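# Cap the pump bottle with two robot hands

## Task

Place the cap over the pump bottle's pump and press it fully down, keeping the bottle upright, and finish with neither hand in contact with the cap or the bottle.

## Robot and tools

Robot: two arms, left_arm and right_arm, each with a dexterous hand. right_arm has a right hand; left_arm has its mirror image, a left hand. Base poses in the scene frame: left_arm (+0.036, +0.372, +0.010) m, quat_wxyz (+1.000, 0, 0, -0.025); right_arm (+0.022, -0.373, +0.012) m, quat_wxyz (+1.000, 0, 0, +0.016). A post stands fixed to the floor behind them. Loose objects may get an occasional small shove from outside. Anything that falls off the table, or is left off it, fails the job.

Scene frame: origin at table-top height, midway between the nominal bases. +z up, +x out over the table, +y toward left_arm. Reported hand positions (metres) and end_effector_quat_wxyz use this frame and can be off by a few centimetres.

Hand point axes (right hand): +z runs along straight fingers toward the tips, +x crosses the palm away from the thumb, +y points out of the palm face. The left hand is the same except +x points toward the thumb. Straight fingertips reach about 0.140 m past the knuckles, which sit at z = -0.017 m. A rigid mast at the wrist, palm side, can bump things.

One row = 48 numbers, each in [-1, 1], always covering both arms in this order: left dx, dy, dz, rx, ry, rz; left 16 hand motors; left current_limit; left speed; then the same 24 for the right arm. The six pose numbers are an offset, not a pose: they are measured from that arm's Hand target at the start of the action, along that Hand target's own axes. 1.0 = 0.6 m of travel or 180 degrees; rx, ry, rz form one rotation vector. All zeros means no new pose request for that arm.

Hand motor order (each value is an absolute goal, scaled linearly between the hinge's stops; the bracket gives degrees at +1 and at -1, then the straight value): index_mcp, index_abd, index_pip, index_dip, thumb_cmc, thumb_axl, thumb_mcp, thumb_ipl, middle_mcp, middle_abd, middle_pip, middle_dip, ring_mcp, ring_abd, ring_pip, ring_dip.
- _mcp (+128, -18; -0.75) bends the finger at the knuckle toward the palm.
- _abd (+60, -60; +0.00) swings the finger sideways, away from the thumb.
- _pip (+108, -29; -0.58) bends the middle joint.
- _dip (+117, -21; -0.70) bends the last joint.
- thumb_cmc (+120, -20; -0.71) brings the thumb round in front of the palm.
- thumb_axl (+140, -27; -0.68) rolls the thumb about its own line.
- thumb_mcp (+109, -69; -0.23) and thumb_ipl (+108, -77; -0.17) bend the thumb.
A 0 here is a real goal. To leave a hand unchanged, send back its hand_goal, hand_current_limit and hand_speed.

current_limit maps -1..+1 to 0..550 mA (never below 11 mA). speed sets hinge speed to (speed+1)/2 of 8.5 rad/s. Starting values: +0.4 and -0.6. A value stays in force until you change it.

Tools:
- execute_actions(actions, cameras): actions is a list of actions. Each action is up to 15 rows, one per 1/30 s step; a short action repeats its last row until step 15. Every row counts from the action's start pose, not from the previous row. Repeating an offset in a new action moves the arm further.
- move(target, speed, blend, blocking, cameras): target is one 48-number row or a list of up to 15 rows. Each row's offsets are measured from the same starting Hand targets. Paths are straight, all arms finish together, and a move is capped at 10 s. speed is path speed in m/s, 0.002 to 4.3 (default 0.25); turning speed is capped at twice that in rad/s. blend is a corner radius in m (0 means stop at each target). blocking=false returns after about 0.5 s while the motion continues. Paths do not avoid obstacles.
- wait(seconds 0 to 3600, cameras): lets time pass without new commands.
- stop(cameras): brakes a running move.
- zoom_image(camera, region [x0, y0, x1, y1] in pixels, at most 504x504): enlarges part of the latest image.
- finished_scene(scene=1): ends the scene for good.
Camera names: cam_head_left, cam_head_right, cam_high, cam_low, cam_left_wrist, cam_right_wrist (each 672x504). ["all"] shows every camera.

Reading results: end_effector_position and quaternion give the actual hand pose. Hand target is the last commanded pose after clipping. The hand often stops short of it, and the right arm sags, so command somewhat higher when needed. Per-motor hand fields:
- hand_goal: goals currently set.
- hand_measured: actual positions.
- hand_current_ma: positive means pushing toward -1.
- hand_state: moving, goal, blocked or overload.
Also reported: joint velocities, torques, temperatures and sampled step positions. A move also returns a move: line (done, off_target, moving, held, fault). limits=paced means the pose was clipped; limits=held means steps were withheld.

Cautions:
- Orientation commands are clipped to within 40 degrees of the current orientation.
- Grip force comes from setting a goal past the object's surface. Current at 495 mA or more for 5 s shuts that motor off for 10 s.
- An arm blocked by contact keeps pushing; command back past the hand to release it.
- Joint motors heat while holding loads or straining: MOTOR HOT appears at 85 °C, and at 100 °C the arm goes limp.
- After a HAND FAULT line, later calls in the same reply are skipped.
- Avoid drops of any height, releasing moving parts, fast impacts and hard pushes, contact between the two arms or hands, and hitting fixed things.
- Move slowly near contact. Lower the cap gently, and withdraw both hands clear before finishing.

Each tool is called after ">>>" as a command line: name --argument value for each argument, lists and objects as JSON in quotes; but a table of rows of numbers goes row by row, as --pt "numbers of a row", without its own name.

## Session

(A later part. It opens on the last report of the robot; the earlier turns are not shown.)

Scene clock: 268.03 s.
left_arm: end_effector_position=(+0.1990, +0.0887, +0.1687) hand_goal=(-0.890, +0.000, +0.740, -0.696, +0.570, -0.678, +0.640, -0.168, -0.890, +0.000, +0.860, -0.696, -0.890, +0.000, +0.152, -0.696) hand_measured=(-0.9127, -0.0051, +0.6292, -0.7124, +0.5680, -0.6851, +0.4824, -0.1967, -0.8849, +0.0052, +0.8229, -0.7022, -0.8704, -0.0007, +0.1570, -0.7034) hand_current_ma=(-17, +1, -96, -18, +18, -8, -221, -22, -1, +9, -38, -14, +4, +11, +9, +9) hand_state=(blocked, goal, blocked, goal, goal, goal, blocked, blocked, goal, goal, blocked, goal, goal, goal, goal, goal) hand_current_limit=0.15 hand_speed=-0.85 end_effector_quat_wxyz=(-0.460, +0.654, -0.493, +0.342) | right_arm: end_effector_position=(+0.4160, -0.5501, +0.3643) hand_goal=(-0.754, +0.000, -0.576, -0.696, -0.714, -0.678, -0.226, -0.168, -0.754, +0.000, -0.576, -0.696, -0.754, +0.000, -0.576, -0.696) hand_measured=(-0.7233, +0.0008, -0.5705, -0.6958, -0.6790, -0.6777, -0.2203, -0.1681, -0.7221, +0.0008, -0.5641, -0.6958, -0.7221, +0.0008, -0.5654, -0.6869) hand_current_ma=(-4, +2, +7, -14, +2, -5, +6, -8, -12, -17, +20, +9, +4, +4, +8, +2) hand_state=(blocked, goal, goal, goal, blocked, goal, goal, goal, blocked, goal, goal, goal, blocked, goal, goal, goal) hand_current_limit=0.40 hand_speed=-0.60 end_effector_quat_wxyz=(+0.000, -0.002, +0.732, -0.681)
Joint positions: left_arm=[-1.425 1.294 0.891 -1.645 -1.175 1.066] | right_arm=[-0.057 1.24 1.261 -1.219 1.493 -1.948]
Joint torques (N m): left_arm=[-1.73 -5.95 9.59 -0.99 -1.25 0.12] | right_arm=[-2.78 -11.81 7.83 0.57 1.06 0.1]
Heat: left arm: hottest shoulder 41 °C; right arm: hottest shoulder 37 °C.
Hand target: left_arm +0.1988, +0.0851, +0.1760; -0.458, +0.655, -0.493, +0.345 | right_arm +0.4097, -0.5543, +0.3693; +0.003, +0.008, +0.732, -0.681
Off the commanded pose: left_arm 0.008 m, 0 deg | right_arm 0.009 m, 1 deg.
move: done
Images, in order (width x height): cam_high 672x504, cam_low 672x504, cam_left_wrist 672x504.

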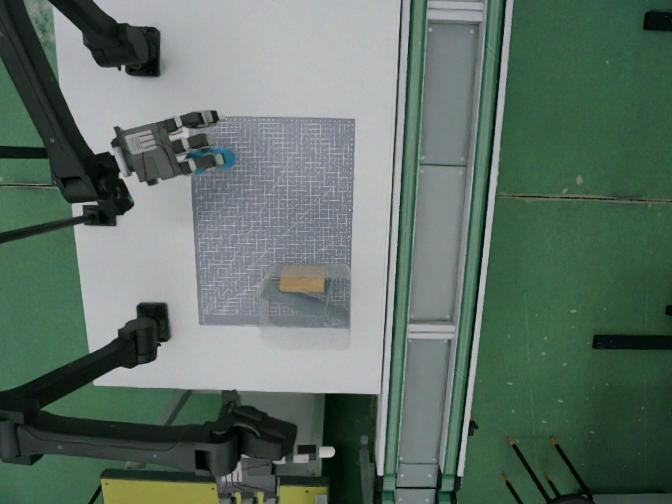

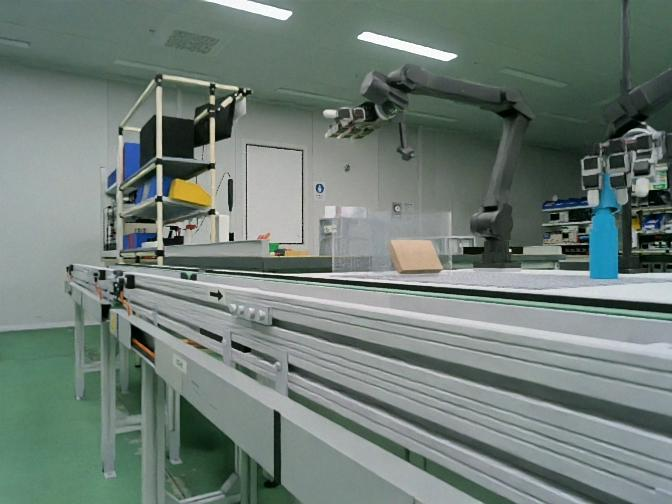

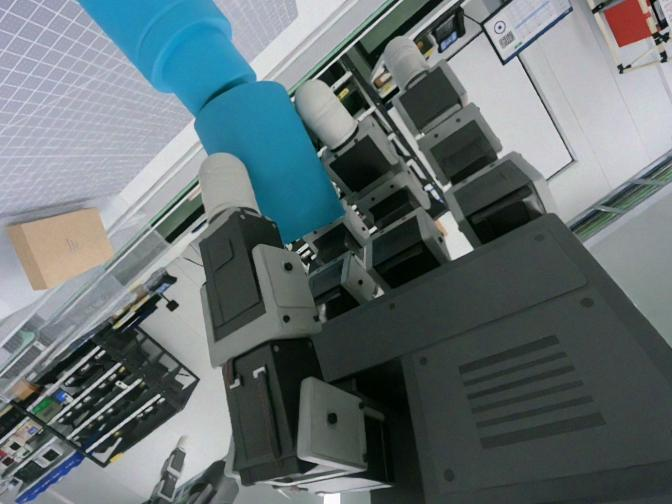

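>>> move --target '[0.008,-0.0013,0.0035,0,0,0,-0.89,0,0.74,-0.696,0.571,-0.678,0.64,-0.168,-0.89,0,0.86,-0.696,-0.89,0,0.153,-0.696,0.15,-0.85,0,0,0,0,0,0,-0.754,0,-0.576,-0.696,-0.714,-0.678,-0.226,-0.168,-0.754,0,-0.576,-0.696,-0.754,0,-0.576,-0.696,0.4,-0.6]' --speed 0.025 --cameras '["cam_low","cam_left_wrist"]'

>>> zoom_image --camera "cam_low" --region '[580, 185, 630, 225]'

>>> zoom_image --camera "cam_left_wrist" --region '[120, 0, 320, 160]'

Scene clock: 274.47 s.
left_arm: end_effector_position=(+0.1991, +0.0894, +0.1689) hand_goal=(-0.890, +0.000, +0.740, -0.696, +0.570, -0.678, +0.640, -0.168, -0.890, +0.000, +0.860, -0.696, -0.890, +0.000, +0.152, -0.696) hand_measured=(-0.9127, -0.0036, +0.6292, -0.7124, +0.5680, -0.6851, +0.4824, -0.1967, -0.8849, +0.0037, +0.8229, -0.7022, -0.8704, -0.0007, +0.1557, -0.7022) hand_current_ma=(-3, -1, -102, -11, +3, +12, -217, -20, -21, +13, -33, -18, +22, +14, -7, +10) hand_state=(blocked, goal, blocked, goal, goal, goal, blocked, blocked, goal, goal, blocked, goal, goal, goal, goal, goal) hand_current_limit=0.15 hand_speed=-0.85 end_effector_quat_wxyz=(-0.463, +0.651, -0.496, +0.341) | right_arm: end_effector_position=(+0.4160, -0.5501, +0.3643) hand_goal=(-0.754, +0.000, -0.576, -0.696, -0.714, -0.678, -0.226, -0.168, -0.754, +0.000, -0.576, -0.696, -0.754, +0.000, -0.576, -0.696) hand_measured=(-0.7233, -0.0007, -0.5705, -0.6958, -0.6803, -0.6777, -0.2203, -0.1681, -0.7221, -0.0007, -0.5654, -0.6958, -0.7221, +0.0008, -0.5654, -0.6869) hand_current_ma=(-5, -8, +13, -16, -5, -11, +0, -7, -9, -3, +6, +10, +7, +7, +2, +6) hand_state=(blocked, goal, goal, goal, blocked, goal, goal, goal, blocked, goal, goal, goal, blocked, goal, goal, goal) hand_current_limit=0.40 hand_speed=-0.60 end_effector_quat_wxyz=(+0.000, -0.002, +0.732, -0.681)
Joint positions: left_arm=[-1.425 1.294 0.891 -1.645 -1.178 1.077] | right_arm=[-0.057 1.24 1.261 -1.219 1.493 -1.948]
Joint torques (N m): left_arm=[-0.91 -5.54 10.36 -0.25 -1.3 0.2] | right_arm=[-2.78 -11.81 7.88 0.61 1.06 0.11]
Heat: left arm: hottest shoulder 41 °C; right arm: hottest shoulder 37 °C.
Hand target: left_arm +0.2022, +0.0811, +0.1759; -0.458, +0.655, -0.493, +0.345 | right_arm +0.4097, -0.5543, +0.3693; +0.003, +0.008, +0.732, -0.681
Off the commanded pose: left_arm 0.011 m, 1 deg | right_arm 0.009 m, 1 deg.
move: off_target (left_arm)

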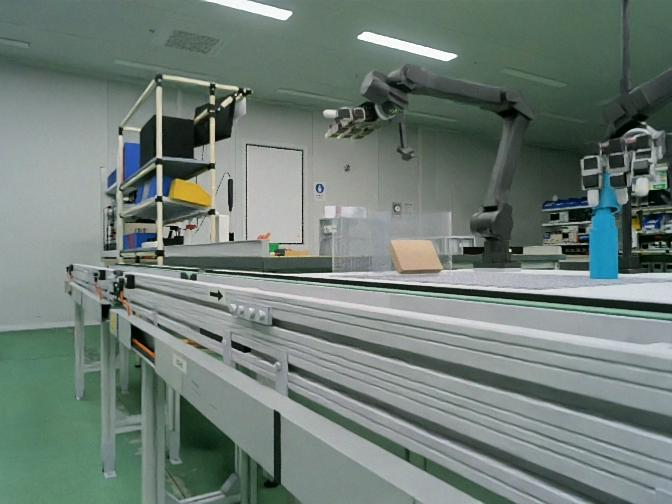

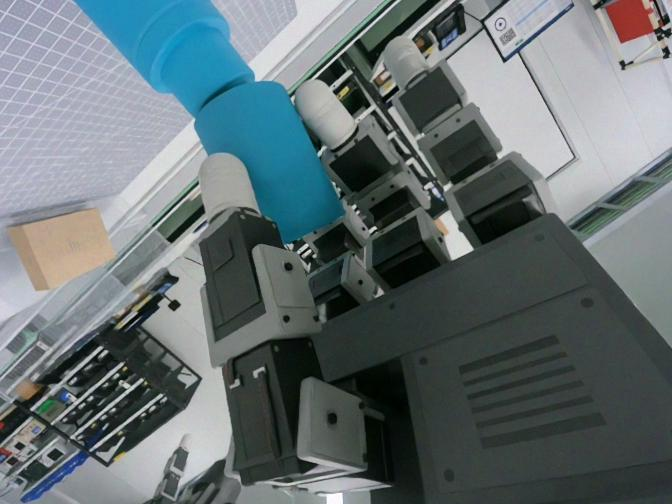

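Scaled by 10.080 from the camera's image (finer frame: 960x720).

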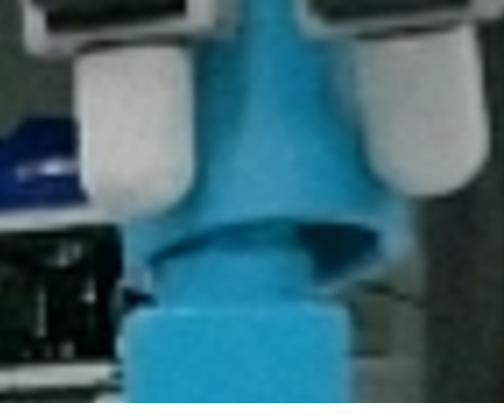

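Scaled by 2.520 from the camera's image (finer frame: 960x720).

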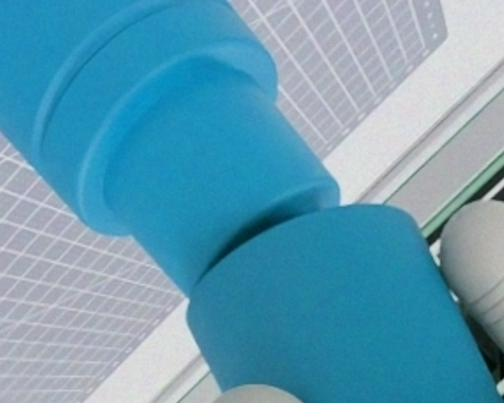

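>>> move --target '[-0.0044,-0.031,-0.0122,0,0,0,-0.89,0,0.74,-0.696,0.571,-0.678,0.64,-0.168,-0.89,0,0.86,-0.696,-0.89,0,0.153,-0.696,0.15,-0.85,0,0,0,0,0,0,-0.754,0,-0.576,-0.696,-0.714,-0.678,-0.226,-0.168,-0.754,0,-0.576,-0.696,-0.754,0,-0.576,-0.696,0.4,-0.6]' --speed 0.03 --cameras '["cam_low","cam_left_wrist"]'

>>> zoom_image --camera "cam_low" --region '[575, 170, 635, 220]'

>>> zoom_image --camera "cam_left_wrist" --region '[120, 0, 320, 160]'

Scene clock: 277.93 s.
left_arm: end_effector_position=(+0.1986, +0.0915, +0.1818) hand_goal=(-0.890, +0.000, +0.740, -0.696, +0.570, -0.678, +0.640, -0.168, -0.890, +0.000, +0.860, -0.696, -0.890, +0.000, +0.152, -0.696) hand_measured=(-0.9114, -0.0036, +0.6292, -0.7136, +0.5667, -0.6841, +0.4824, -0.1967, -0.8849, +0.0052, +0.8229, -0.7022, -0.8704, -0.0021, +0.1570, -0.7022) hand_current_ma=(-15, -5, -95, -9, +9, -1, -217, -36, +12, -1, -33, -19, +18, +2, -9, +5) hand_state=(blocked, goal, blocked, goal, goal, goal, blocked, blocked, goal, goal, blocked, goal, goal, goal, goal, goal) hand_current_limit=0.15 hand_speed=-0.85 end_effector_quat_wxyz=(-0.462, +0.649, -0.499, +0.341) | right_arm: end_effector_position=(+0.4160, -0.5501, +0.3643) hand_goal=(-0.754, +0.000, -0.576, -0.696, -0.714, -0.678, -0.226, -0.168, -0.754, +0.000, -0.576, -0.696, -0.754, +0.000, -0.576, -0.696) hand_measured=(-0.7233, -0.0007, -0.5705, -0.6958, -0.6803, -0.6777, -0.2203, -0.1672, -0.7221, +0.0008, -0.5641, -0.6958, -0.7221, +0.0008, -0.5654, -0.6869) hand_current_ma=(-7, -9, +17, -9, -1, -1, +7, -6, -10, -12, +15, +14, +10, +13, +8, +6) hand_state=(blocked, goal, goal, goal, blocked, goal, goal, goal, blocked, goal, goal, goal, blocked, goal, goal, goal) hand_current_limit=0.40 hand_speed=-0.60 end_effector_quat_wxyz=(+0.000, -0.002, +0.732, -0.681)
Joint positions: left_arm=[-1.425 1.27 0.908 -1.675 -1.178 1.092] | right_arm=[-0.057 1.24 1.261 -1.219 1.493 -1.948]
Joint torques (N m): left_arm=[-0.79 -6.3 11.56 -0.9 -1.23 0.21] | right_arm=[-2.78 -11.87 7.88 0.62 1.06 0.1]
Heat: left arm: hottest shoulder 41 °C; right arm: hottest shoulder 37 °C.
Hand target: left_arm +0.2010, +0.0835, +0.1960; -0.458, +0.655, -0.493, +0.345 | right_arm +0.4097, -0.5543, +0.3693; +0.003, +0.008, +0.732, -0.681
Off the commanded pose: left_arm 0.016 m, 1 deg | right_arm 0.009 m, 1 deg.
joint sent to its limit (left arm) — joint 4 (wrist pitch), lower limit. The joint targets still meet the commanded pose.
move: off_target (left_arm)

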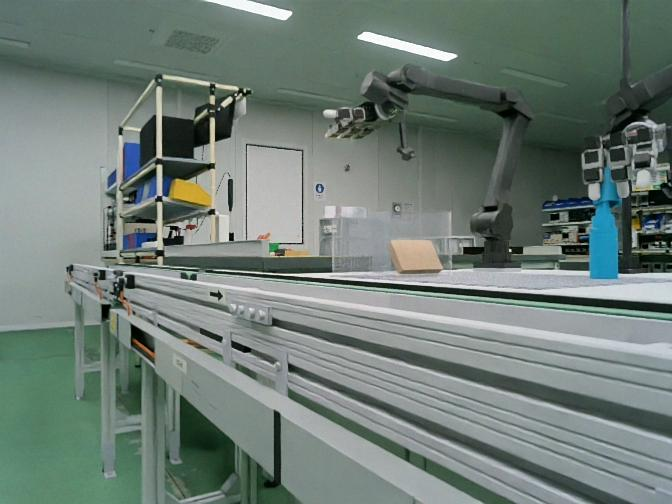

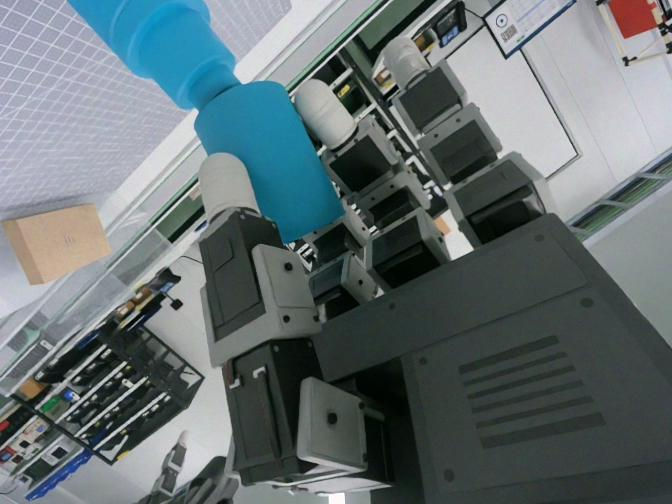

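Scaled by 8.400 from the camera's image (finer frame: 960x720).

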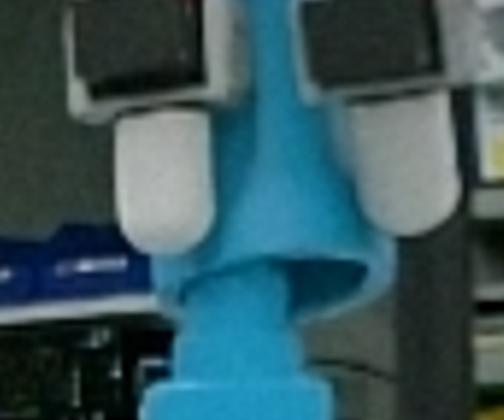

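Scaled by 2.520 from the camera's image (finer frame: 960x720).

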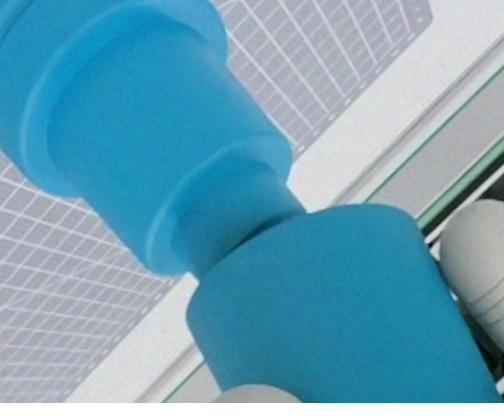

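>>> move --target '[-0.0013,-0.0435,-0.0219,0,0,-0.0333,-0.89,0,0.74,-0.696,0.571,-0.678,0.64,-0.168,-0.89,0,0.86,-0.696,-0.89,0,0.153,-0.696,0.15,-0.85,0,0,0,0,0,0,-0.754,0,-0.576,-0.696,-0.714,-0.678,-0.226,-0.168,-0.754,0,-0.576,-0.696,-0.754,0,-0.576,-0.696,0.4,-0.6]' --speed 0.04 --cameras '["cam_low","cam_left_wrist"]'

>>> zoom_image --camera "cam_low" --region '[570, 150, 640, 220]'

>>> zoom_image --camera "cam_left_wrist" --region '[120, 0, 360, 240]'

Scene clock: 288.03 s.
left_arm: end_effector_position=(+0.1976, +0.0922, +0.2089) hand_goal=(-0.890, +0.000, +0.740, -0.696, +0.570, -0.678, +0.640, -0.168, -0.890, +0.000, +0.860, -0.696, -0.890, +0.000, +0.152, -0.696) hand_measured=(-0.9114, -0.0036, +0.6305, -0.7124, +0.5680, -0.6851, +0.4824, -0.1967, -0.8849, +0.0052, +0.8229, -0.7022, -0.8704, -0.0007, +0.1570, -0.7022) hand_current_ma=(-5, +13, -99, +7, +9, -11, -227, -24, -2, +7, -41, -9, +20, +13, -4, +14) hand_state=(blocked, goal, blocked, goal, goal, goal, blocked, blocked, goal, goal, blocked, goal, goal, goal, goal, goal) hand_current_limit=0.15 hand_speed=-0.85 end_effector_quat_wxyz=(-0.430, +0.672, -0.480, +0.365) | right_arm: end_effector_position=(+0.4160, -0.5501, +0.3643) hand_goal=(-0.754, +0.000, -0.576, -0.696, -0.714, -0.678, -0.226, -0.168, -0.754, +0.000, -0.576, -0.696, -0.754, +0.000, -0.576, -0.696) hand_measured=(-0.7233, +0.0008, -0.5705, -0.6958, -0.6803, -0.6767, -0.2203, -0.1681, -0.7221, -0.0007, -0.5641, -0.6958, -0.7221, +0.0008, -0.5654, -0.6869) hand_current_ma=(+4, -5, +12, -12, -5, -10, +2, -9, +3, -12, +11, +7, +3, +6, +4, +2) hand_state=(blocked, goal, goal, goal, blocked, goal, goal, goal, blocked, goal, goal, goal, blocked, goal, goal, goal) hand_current_limit=0.40 hand_speed=-0.60 end_effector_quat_wxyz=(+0.000, -0.002, +0.732, -0.681)
Joint positions: left_arm=[-1.425 1.183 0.921 -1.675 -1.171 1.092] | right_arm=[-0.057 1.24 1.261 -1.219 1.493 -1.948]
Joint torques (N m): left_arm=[-1.08 -5.48 12.26 -0.75 -1.16 0.08] | right_arm=[-2.78 -11.81 7.87 0.57 1.06 0.1]
Heat: left arm: hottest elbow 42 °C; right arm: hottest shoulder 37 °C.
Hand target: left_arm +0.1975, +0.0832, +0.2250; -0.439, +0.680, -0.458, +0.368 | right_arm +0.4097, -0.5543, +0.3693; +0.003, +0.008, +0.732, -0.681
Off the commanded pose: left_arm 0.018 m, 3 deg | right_arm 0.009 m, 1 deg.
joint sent to its limit (left arm) — joint 4 (wrist pitch), lower limit. The joint targets are off in orientation, not in position.
move: off_target (left_arm)

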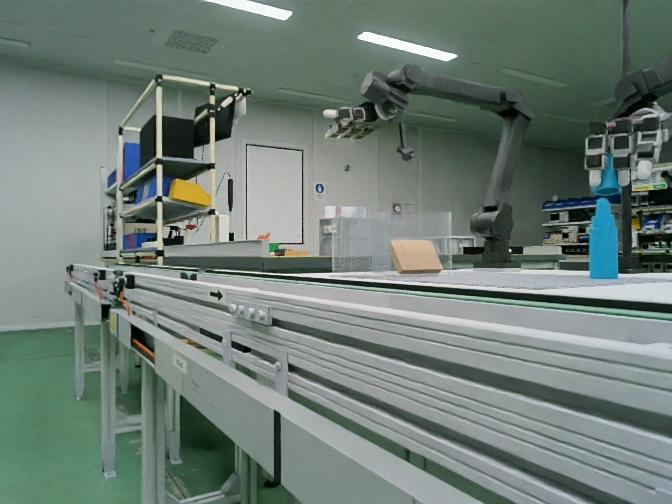

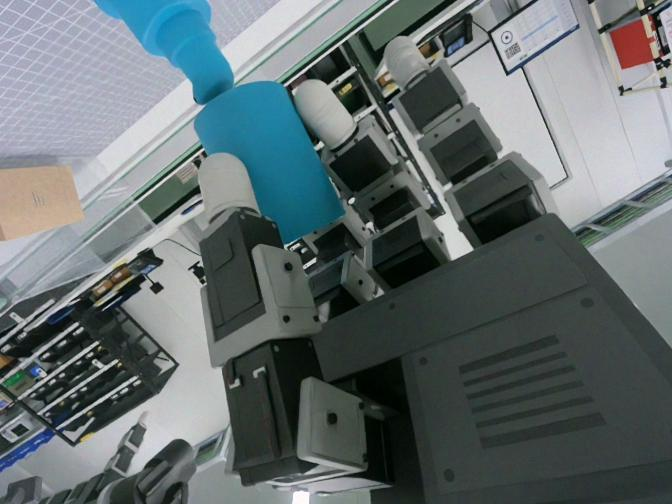

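Scaled by 7.200 from the camera's image (finer frame: 960x720).

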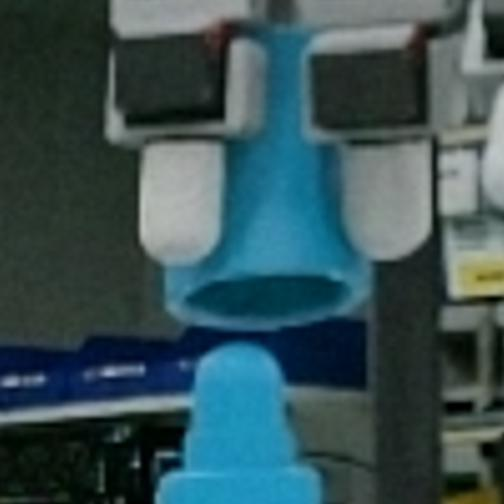

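Scaled by 2.100 from the camera's image (finer frame: 960x720).

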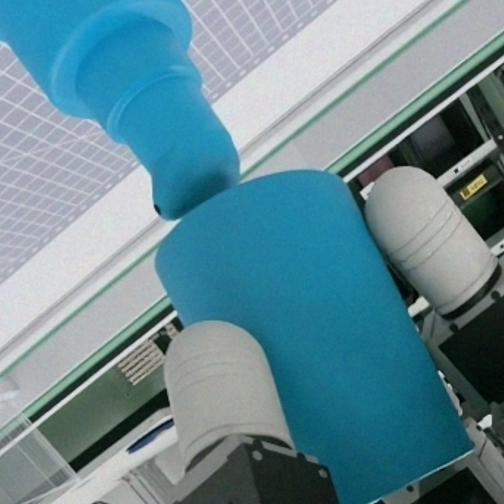

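>>> move --pt "0.0175 -0.0297 -0.0113 0 0 0 -0.89 0 0.74 -0.696 0.571 -0.678 0.64 -0.168 -0.89 0 0.86 -0.696 -0.89 0 0.153 -0.696 0.15 -0.85 0 0 0 0 0 0 -0.754 0 -0.576 -0.696 -0.714 -0.678 -0.226 -0.168 -0.754 0 -0.576 -0.696 -0.754 0 -0.576 -0.696 0.4 -0.6" --pt "-0.0032 0.0305 0.0131 0 0 0 -0.89 0 0.74 -0.696 0.571 -0.678 0.64 -0.168 -0.89 0 0.86 -0.696 -0.89 0 0.153 -0.696 0.15 -0.85 0 0 0 0 0 0 -0.754 0 -0.576 -0.696 -0.714 -0.678 -0.226 -0.168 -0.754 0 -0.576 -0.696 -0.754 0 -0.576 -0.696 0.4 -0.6" --speed 0.05 --cameras '["cam_low","cam_left_wrist"]'

>>> zoom_image --camera "cam_low" --region '[570, 150, 640, 220]'

>>> zoom_image --camera "cam_left_wrist" --region '[120, 0, 360, 240]'

Scene clock: 297.30 s.
left_arm: end_effector_position=(+0.1998, +0.0827, +0.2066) hand_goal=(-0.890, +0.000, +0.740, -0.696, +0.570, -0.678, +0.640, -0.168, -0.890, +0.000, +0.860, -0.696, -0.890, +0.000, +0.152, -0.696) hand_measured=(-0.9114, -0.0036, +0.6305, -0.7124, +0.5680, -0.6851, +0.4824, -0.1967, -0.8849, +0.0052, +0.8229, -0.7022, -0.8704, -0.0021, +0.1570, -0.7022) hand_current_ma=(-9, -1, -98, -4, +18, -17, -221, -21, -2, +7, -31, -13, +22, +2, +6, -7) hand_state=(blocked, goal, blocked, goal, goal, goal, blocked, blocked, goal, goal, blocked, goal, goal, goal, goal, goal) hand_current_limit=0.15 hand_speed=-0.85 end_effector_quat_wxyz=(-0.426, +0.681, -0.465, +0.372) | right_arm: end_effector_position=(+0.4160, -0.5501, +0.3643) hand_goal=(-0.754, +0.000, -0.576, -0.696, -0.714, -0.678, -0.226, -0.168, -0.754, +0.000, -0.576, -0.696, -0.754, +0.000, -0.576, -0.696) hand_measured=(-0.7233, -0.0007, -0.5705, -0.6971, -0.6803, -0.6777, -0.2203, -0.1681, -0.7221, +0.0008, -0.5641, -0.6958, -0.7221, -0.0007, -0.5654, -0.6869) hand_current_ma=(+4, -6, +1, -16, -2, -5, +0, -12, -18, -7, +4, +14, +2, +10, +0, +10) hand_state=(blocked, goal, goal, goal, blocked, goal, goal, goal, blocked, goal, goal, goal, blocked, goal, goal, goal) hand_current_limit=0.40 hand_speed=-0.60 end_effector_quat_wxyz=(+0.000, -0.002, +0.732, -0.681)
Joint positions: left_arm=[-1.425 1.212 0.933 -1.677 -1.171 1.037] | right_arm=[-0.057 1.24 1.261 -1.219 1.493 -1.948]
Joint torques (N m): left_arm=[-1.73 -4.42 8.58 -0.69 -1.25 -0.02] | right_arm=[-2.9 -11.69 7.9 0.57 1.04 0.11]
Heat: left arm: hottest elbow 43 °C; right arm: hottest shoulder 37 °C.
Hand target: left_arm +0.1986, +0.0836, +0.2050; -0.439, +0.679, -0.458, +0.368 | right_arm +0.4097, -0.5543, +0.3693; +0.003, +0.008, +0.732, -0.681
Off the commanded pose: left_arm 0.002 m, 2 deg | right_arm 0.009 m, 1 deg.
joint sent to its limit (left arm) — joint 4 (wrist pitch), lower limit. The joint targets still meet the commanded pose.
move: done

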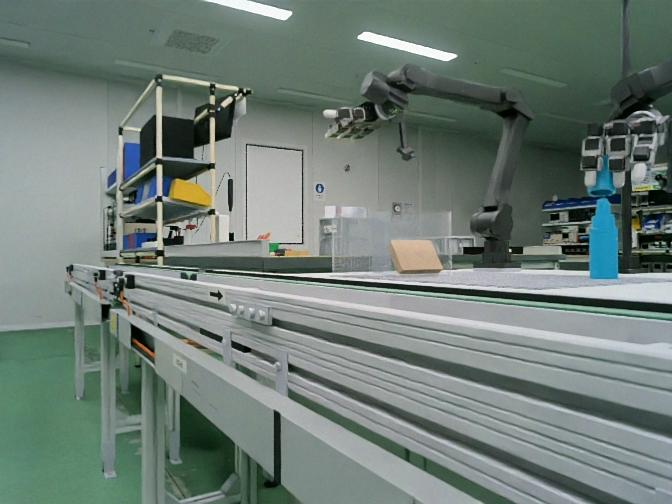

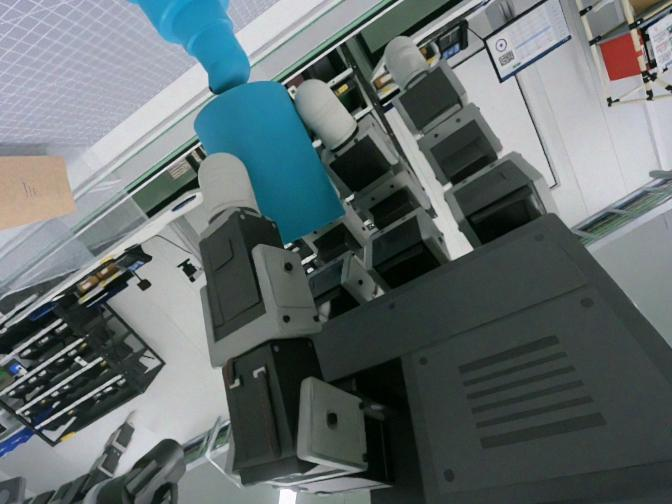

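Scaled by 7.200 from the camera's image (finer frame: 960x720).

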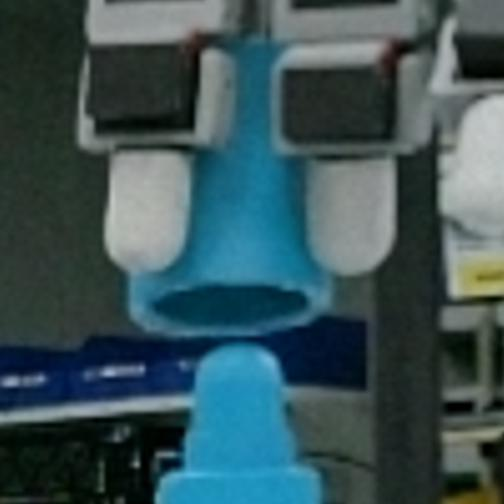

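Scaled by 2.100 from the camera's image (finer frame: 960x720).

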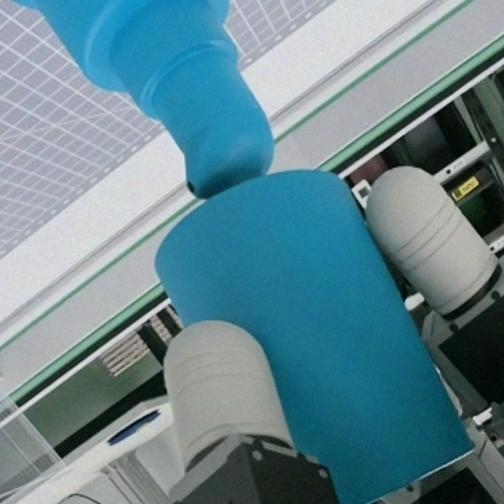

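>>> move --target '[-0.0085,0.0307,0.0113,0,0,0,-0.89,0,0.74,-0.696,0.571,-0.678,0.64,-0.168,-0.89,0,0.86,-0.696,-0.89,0,0.153,-0.696,0.15,-0.85,0,0,0,0,0,0,-0.754,0,-0.576,-0.696,-0.714,-0.678,-0.226,-0.168,-0.754,0,-0.576,-0.696,-0.754,0,-0.576,-0.696,0.4,-0.6]' --speed 0.03 --cameras '["cam_low","cam_left_wrist"]'

>>> zoom_image --camera "cam_low" --region '[570, 160, 640, 230]'

>>> zoom_image --camera "cam_left_wrist" --region '[120, 0, 360, 240]'

Scene clock: 301.57 s.
left_arm: end_effector_position=(+0.2010, +0.0866, +0.1874) hand_goal=(-0.890, +0.000, +0.740, -0.696, +0.570, -0.678, +0.640, -0.168, -0.890, +0.000, +0.860, -0.696, -0.890, +0.000, +0.152, -0.696) hand_measured=(-0.9114, -0.0036, +0.6305, -0.7124, +0.5667, -0.6851, +0.4824, -0.1967, -0.8849, +0.0052, +0.8229, -0.7022, -0.8704, -0.0021, +0.1570, -0.7022) hand_current_ma=(-13, +4, -88, -13, +11, +8, -214, -17, +0, +7, -47, -16, -5, +9, -11, -7) hand_state=(blocked, goal, blocked, goal, goal, goal, blocked, blocked, goal, goal, blocked, goal, goal, goal, goal, goal) hand_current_limit=0.15 hand_speed=-0.85 end_effector_quat_wxyz=(-0.434, +0.684, -0.456, +0.369) | right_arm: end_effector_position=(+0.4160, -0.5501, +0.3643) hand_goal=(-0.754, +0.000, -0.576, -0.696, -0.714, -0.678, -0.226, -0.168, -0.754, +0.000, -0.576, -0.696, -0.754, +0.000, -0.576, -0.696) hand_measured=(-0.7233, -0.0007, -0.5705, -0.6958, -0.6803, -0.6767, -0.2203, -0.1681, -0.7221, -0.0007, -0.5641, -0.6945, -0.7221, -0.0007, -0.5654, -0.6869) hand_current_ma=(-7, -10, +8, -6, -6, -5, +4, -9, -10, -1, +2, +7, +6, +13, -8, +15) hand_state=(blocked, goal, goal, goal, blocked, goal, goal, goal, blocked, goal, goal, goal, blocked, goal, goal, goal) hand_current_limit=0.40 hand_speed=-0.60 end_effector_quat_wxyz=(+0.000, -0.002, +0.732, -0.681)
Joint positions: left_arm=[-1.425 1.246 0.898 -1.677 -1.171 0.968] | right_arm=[-0.057 1.24 1.261 -1.219 1.493 -1.948]
Joint torques (N m): left_arm=[-2.43 -4.78 8.06 -0.84 -1.2 0.01] | right_arm=[-2.9 -11.75 7.87 0.61 1.06 0.11]
Heat: left arm: hottest elbow 43 °C; right arm: hottest shoulder 37 °C.
Hand target: left_arm +0.1976, +0.0866, +0.1850; -0.439, +0.679, -0.458, +0.368 | right_arm +0.4097, -0.5543, +0.3693; +0.003, +0.008, +0.732, -0.681
Off the commanded pose: left_arm 0.004 m, 1 deg | right_arm 0.009 m, 1 deg.
joint sent to its limit (left arm) — joint 4 (wrist pitch), lower limit. The joint targets still meet the commanded pose.
move: done

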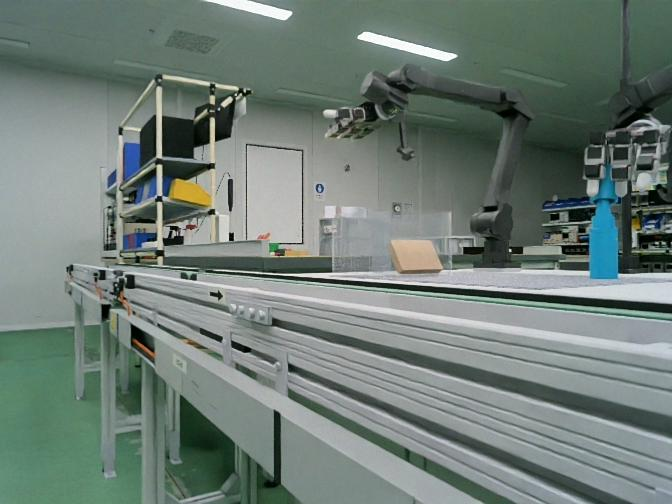

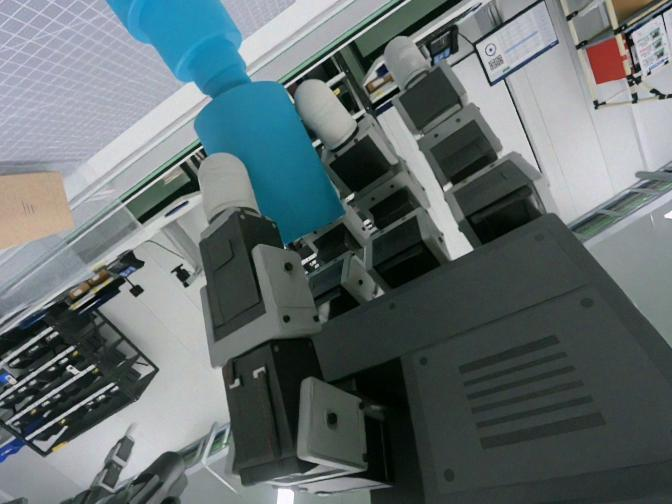

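Scaled by 7.200 from the camera's image (finer frame: 960x720).

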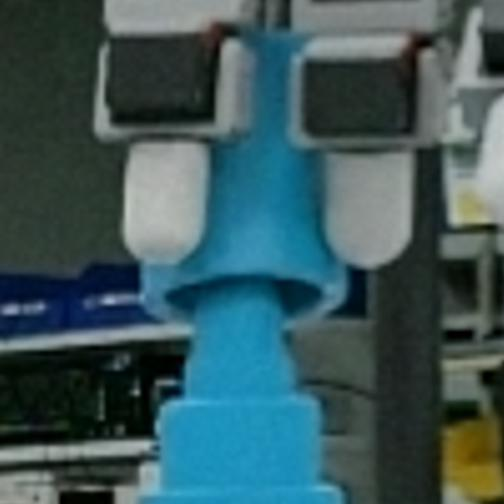

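Scaled by 2.100 from the camera's image (finer frame: 960x720).

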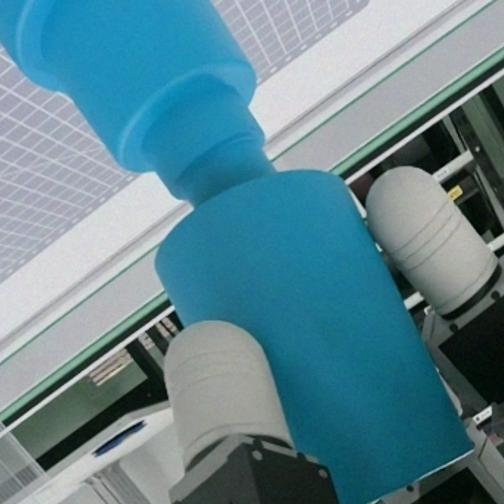

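>>> move --target '[-0.0022,0.0231,0.0094,0,0,0,-0.89,0,0.74,-0.696,0.571,-0.678,0.64,-0.168,-0.89,0,0.86,-0.696,-0.89,0,0.153,-0.696,0.15,-0.85,0,0,0,0,0,0,-0.754,0,-0.576,-0.696,-0.714,-0.678,-0.226,-0.168,-0.754,0,-0.576,-0.696,-0.754,0,-0.576,-0.696,0.4,-0.6]' --speed 0.03 --cameras '["cam_low","cam_left_wrist"]'

>>> zoom_image --camera "cam_low" --region '[570, 160, 640, 230]'

>>> zoom_image --camera "cam_left_wrist" --region '[120, 0, 360, 240]'

Scene clock: 305.67 s.
left_arm: end_effector_position=(+0.2008, +0.0906, +0.1733) hand_goal=(-0.890, +0.000, +0.740, -0.696, +0.570, -0.678, +0.640, -0.168, -0.890, +0.000, +0.860, -0.696, -0.890, +0.000, +0.152, -0.696) hand_measured=(-0.9127, -0.0036, +0.6305, -0.7124, +0.5667, -0.6841, +0.4824, -0.1967, -0.8849, +0.0052, +0.8229, -0.7022, -0.8704, -0.0021, +0.1570, -0.7034) hand_current_ma=(+8, -10, -90, -8, +8, -20, -219, -6, -8, +4, -24, -11, +10, +9, -8, -1) hand_state=(blocked, goal, blocked, goal, goal, goal, blocked, blocked, goal, goal, blocked, goal, goal, goal, goal, goal) hand_current_limit=0.15 hand_speed=-0.85 end_effector_quat_wxyz=(-0.443, +0.680, -0.458, +0.364) | right_arm: end_effector_position=(+0.4160, -0.5501, +0.3643) hand_goal=(-0.754, +0.000, -0.576, -0.696, -0.714, -0.678, -0.226, -0.168, -0.754, +0.000, -0.576, -0.696, -0.754, +0.000, -0.576, -0.696) hand_measured=(-0.7233, +0.0008, -0.5705, -0.6971, -0.6790, -0.6777, -0.2203, -0.1681, -0.7233, +0.0008, -0.5654, -0.6958, -0.7221, -0.0007, -0.5654, -0.6869) hand_current_ma=(+2, -9, +9, -8, -9, -7, -2, -10, -17, -9, -1, +14, +6, +4, -7, +4) hand_state=(blocked, goal, goal, goal, blocked, goal, goal, goal, blocked, goal, goal, goal, blocked, goal, goal, goal) hand_current_limit=0.40 hand_speed=-0.60 end_effector_quat_wxyz=(+0.000, -0.002, +0.732, -0.681)
Joint positions: left_arm=[-1.426 1.268 0.873 -1.665 -1.171 0.952] | right_arm=[-0.057 1.24 1.261 -1.219 1.493 -1.948]
Joint torques (N m): left_arm=[-1.9 -4.6 7.71 -0.08 -1.18 -0.07] | right_arm=[-2.9 -11.87 7.84 0.58 1.05 0.11]
Heat: left arm: hottest elbow 43 °C; right arm: hottest shoulder 37 °C.
Hand target: left_arm +0.1981, +0.0865, +0.1701; -0.439, +0.680, -0.458, +0.368 | right_arm +0.4097, -0.5543, +0.3693; +0.003, +0.008, +0.732, -0.681
Off the commanded pose: left_arm 0.006 m, 1 deg | right_arm 0.009 m, 1 deg.
move: done

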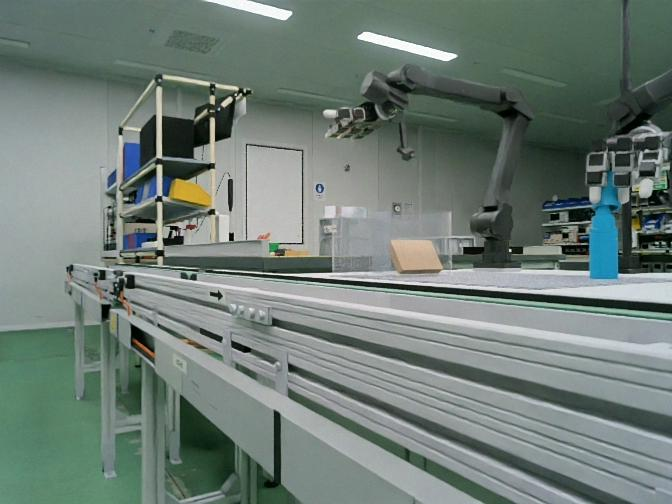

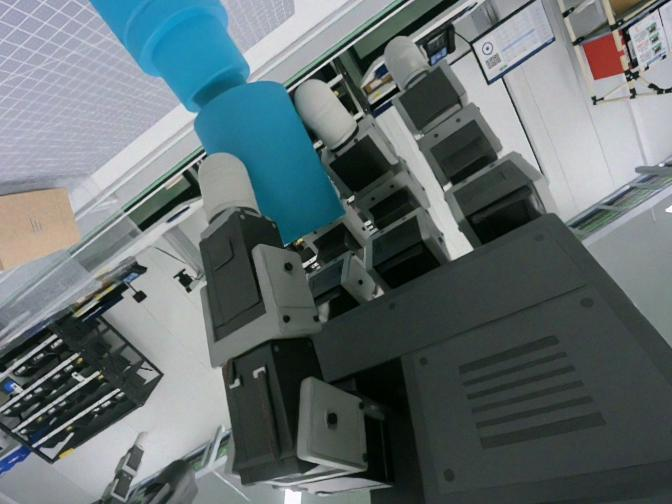

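Scaled by 7.200 from the camera's image (finer frame: 960x720).

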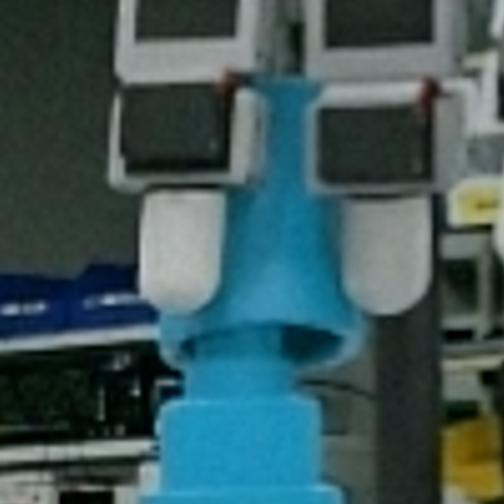

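Scaled by 2.100 from the camera's image (finer frame: 960x720).

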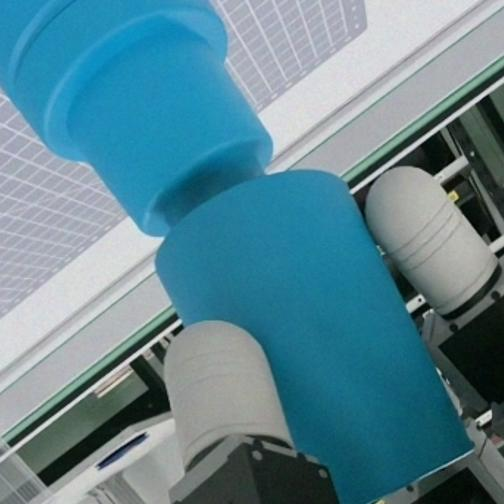

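>>> move --target '[0.0101,0.0078,0.001,0,0,0,-0.89,0,0.74,-0.696,0.571,-0.678,0.64,-0.168,-0.89,0,0.86,-0.696,-0.89,0,0.153,-0.696,0.15,-0.85,0,0,0,0,0,0,-0.754,0,-0.576,-0.696,-0.714,-0.678,-0.226,-0.168,-0.754,0,-0.576,-0.696,-0.754,0,-0.576,-0.696,0.4,-0.6]' --speed 0.03 --cameras '["cam_low","cam_left_wrist"]'

>>> zoom_image --camera "cam_low" --region '[570, 160, 640, 230]'

>>> zoom_image --camera "cam_left_wrist" --region '[120, 0, 360, 240]'

Scene clock: 307.90 s.
left_arm: end_effector_position=(+0.2011, +0.0866, +0.1663) hand_goal=(-0.890, +0.000, +0.740, -0.696, +0.570, -0.678, +0.640, -0.168, -0.890, +0.000, +0.860, -0.696, -0.890, +0.000, +0.152, -0.696) hand_measured=(-0.9114, -0.0051, +0.6305, -0.7124, +0.5667, -0.6851, +0.4824, -0.1967, -0.8849, +0.0052, +0.8229, -0.7022, -0.8704, -0.0007, +0.1570, -0.7022) hand_current_ma=(-15, -3, -86, -20, -6, +5, -219, -6, -2, +2, -34, -13, +16, +8, -11, -5) hand_state=(blocked, goal, blocked, goal, goal, goal, blocked, blocked, goal, goal, blocked, goal, goal, goal, goal, goal) hand_current_limit=0.15 hand_speed=-0.85 end_effector_quat_wxyz=(-0.445, +0.678, -0.459, +0.362) | right_arm: end_effector_position=(+0.4160, -0.5501, +0.3643) hand_goal=(-0.754, +0.000, -0.576, -0.696, -0.714, -0.678, -0.226, -0.168, -0.754, +0.000, -0.576, -0.696, -0.754, +0.000, -0.576, -0.696) hand_measured=(-0.7233, -0.0007, -0.5705, -0.6958, -0.6803, -0.6777, -0.2203, -0.1681, -0.7221, +0.0008, -0.5641, -0.6958, -0.7221, +0.0008, -0.5667, -0.6869) hand_current_ma=(-1, -11, +27, -10, -3, -14, +4, -13, -18, -11, +15, +4, +1, +12, -1, +4) hand_state=(blocked, goal, goal, goal, blocked, goal, goal, goal, blocked, goal, goal, goal, blocked, goal, goal, goal) hand_current_limit=0.40 hand_speed=-0.60 end_effector_quat_wxyz=(+0.000, -0.002, +0.732, -0.681)
Joint positions: left_arm=[-1.426 1.291 0.873 -1.649 -1.171 0.952] | right_arm=[-0.057 1.24 1.261 -1.219 1.493 -1.948]
Joint velocities: left_arm=[within noise] | right_arm=[-0.005 -0.005 -0.007 -0.027 0.007 -0.168]
Joint torques (N m): left_arm=[-1.9 -4.84 8.44 -0.08 -1.21 0] | right_arm=[-2.78 -11.81 7.87 0.61 1.05 0.11]
Heat: left arm: hottest elbow 43 °C; right arm: hottest shoulder 37 °C.
Hand target: left_arm +0.1991, +0.0801, +0.1661; -0.439, +0.679, -0.458, +0.368 | right_arm +0.4097, -0.5543, +0.3693; +0.003, +0.008, +0.732, -0.681
Off the commanded pose: left_arm 0.007 m, 1 deg | right_arm 0.009 m, 1 deg.
move: done

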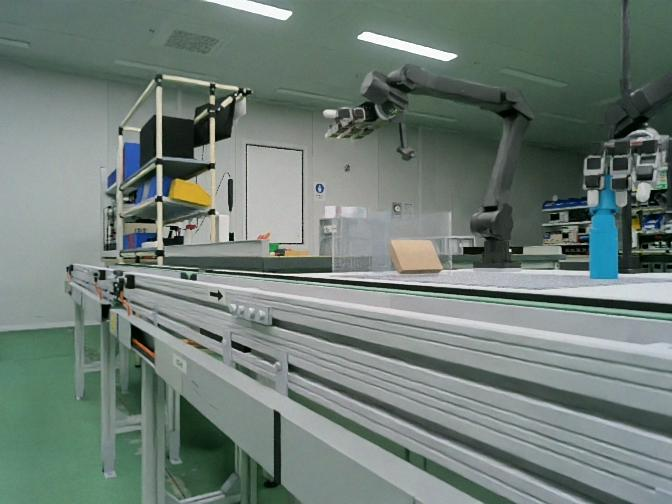

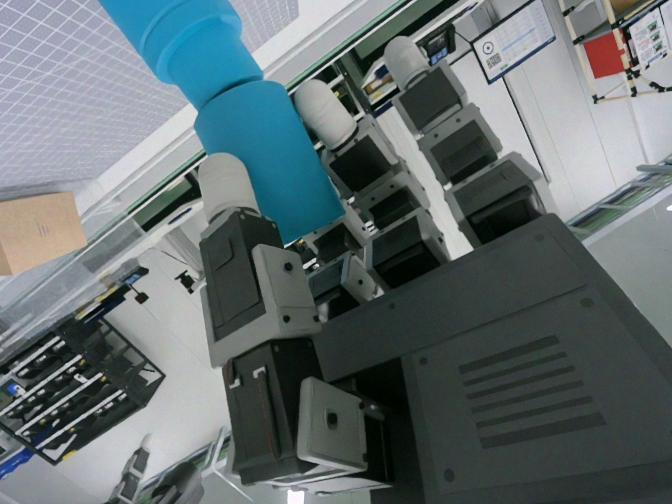

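Scaled by 7.200 from the camera's image (finer frame: 960x720).

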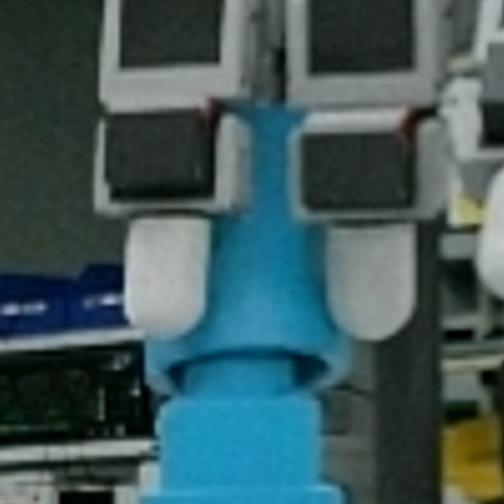

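Scaled by 2.100 from the camera's image (finer frame: 960x720).

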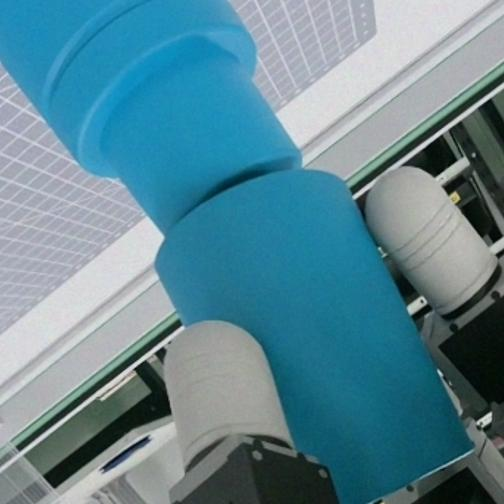

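>>> move --target '[0.0025,0.0069,0.0014,0,0,0,-0.89,0,0.74,-0.696,0.571,-0.678,0.64,-0.168,-0.89,0,0.86,-0.696,-0.89,0,0.153,-0.696,0.15,-0.85,0,0,0,0,0,0,-0.754,0,-0.576,-0.696,-0.714,-0.678,-0.226,-0.168,-0.754,0,-0.576,-0.696,-0.754,0,-0.576,-0.696,0.4,-0.6]' --speed 0.03 --cameras '["cam_low","cam_left_wrist"]'

>>> zoom_image --camera "cam_low" --region '[580, 190, 630, 230]'

>>> zoom_image --camera "cam_left_wrist" --region '[120, 0, 360, 240]'

Scene clock: 311.27 s.
left_arm: end_effector_position=(+0.2014, +0.0843, +0.1635) hand_goal=(-0.890, +0.000, +0.740, -0.696, +0.570, -0.678, +0.640, -0.168, -0.890, +0.000, +0.860, -0.696, -0.890, +0.000, +0.152, -0.696) hand_measured=(-0.9127, -0.0051, +0.6305, -0.7124, +0.5667, -0.6851, +0.4824, -0.1967, -0.8849, +0.0052, +0.8229, -0.7022, -0.8704, -0.0021, +0.1570, -0.7034) hand_current_ma=(+0, +0, -91, -10, +0, -12, -225, -22, -6, +4, -47, +3, +14, +8, -7, +9) hand_state=(blocked, goal, blocked, goal, goal, goal, blocked, blocked, goal, goal, blocked, goal, goal, goal, goal, goal) hand_current_limit=0.15 hand_speed=-0.85 end_effector_quat_wxyz=(-0.445, +0.679, -0.459, +0.362) | right_arm: end_effector_position=(+0.4160, -0.5501, +0.3643) hand_goal=(-0.754, +0.000, -0.576, -0.696, -0.714, -0.678, -0.226, -0.168, -0.754, +0.000, -0.576, -0.696, -0.754, +0.000, -0.576, -0.696) hand_measured=(-0.7233, +0.0008, -0.5705, -0.6958, -0.6790, -0.6777, -0.2203, -0.1681, -0.7233, -0.0007, -0.5641, -0.6958, -0.7221, -0.0007, -0.5654, -0.6869) hand_current_ma=(-6, -6, +21, -6, -14, -10, +0, -4, -1, -16, -3, +16, +5, +10, +9, +5) hand_state=(blocked, goal, goal, goal, blocked, goal, goal, goal, blocked, goal, goal, goal, blocked, goal, goal, goal) hand_current_limit=0.40 hand_speed=-0.60 end_effector_quat_wxyz=(+0.000, -0.002, +0.732, -0.681)
Joint positions: left_arm=[-1.426 1.3 0.873 -1.638 -1.171 0.952] | right_arm=[-0.057 1.24 1.261 -1.219 1.493 -1.948]
Joint torques (N m): left_arm=[-2.02 -4.95 8.31 -0.09 -1.2 -0.02] | right_arm=[-2.84 -11.75 7.86 0.61 1.06 0.11]
Heat: left arm: hottest elbow 43 °C; right arm: hottest shoulder 37 °C.
Hand target: left_arm +0.1991, +0.0781, +0.1620; -0.439, +0.679, -0.458, +0.368 | right_arm +0.4097, -0.5543, +0.3693; +0.003, +0.008, +0.732, -0.681
Off the commanded pose: left_arm 0.007 m, 1 deg | right_arm 0.009 m, 1 deg.
move: done

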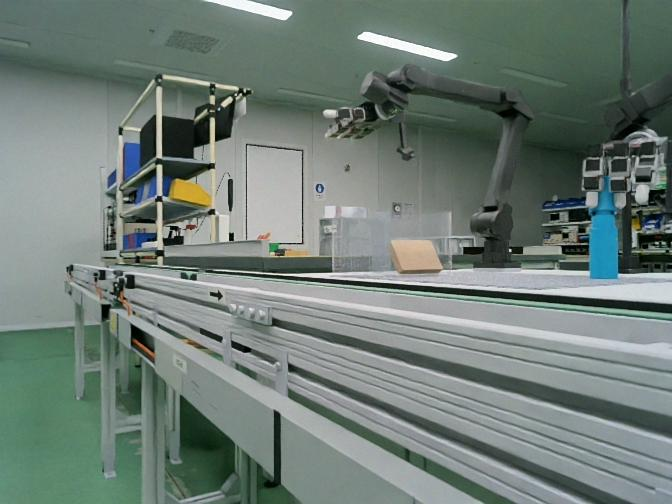

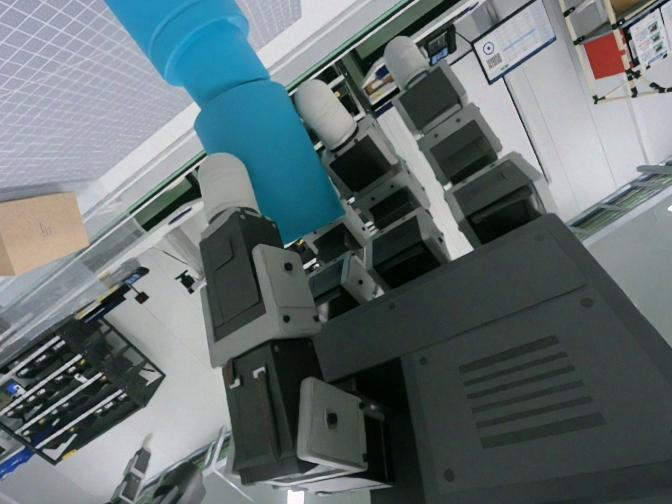

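Scaled by 10.080 from the camera's image (finer frame: 960x720).

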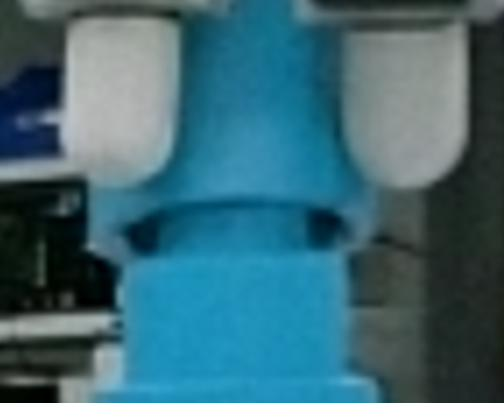

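Scaled by 2.100 from the camera's image (finer frame: 960x720).

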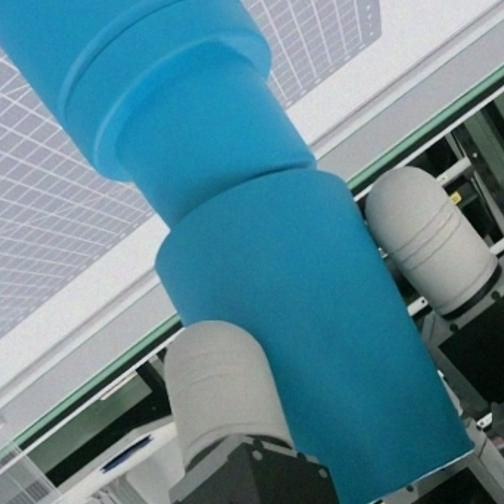

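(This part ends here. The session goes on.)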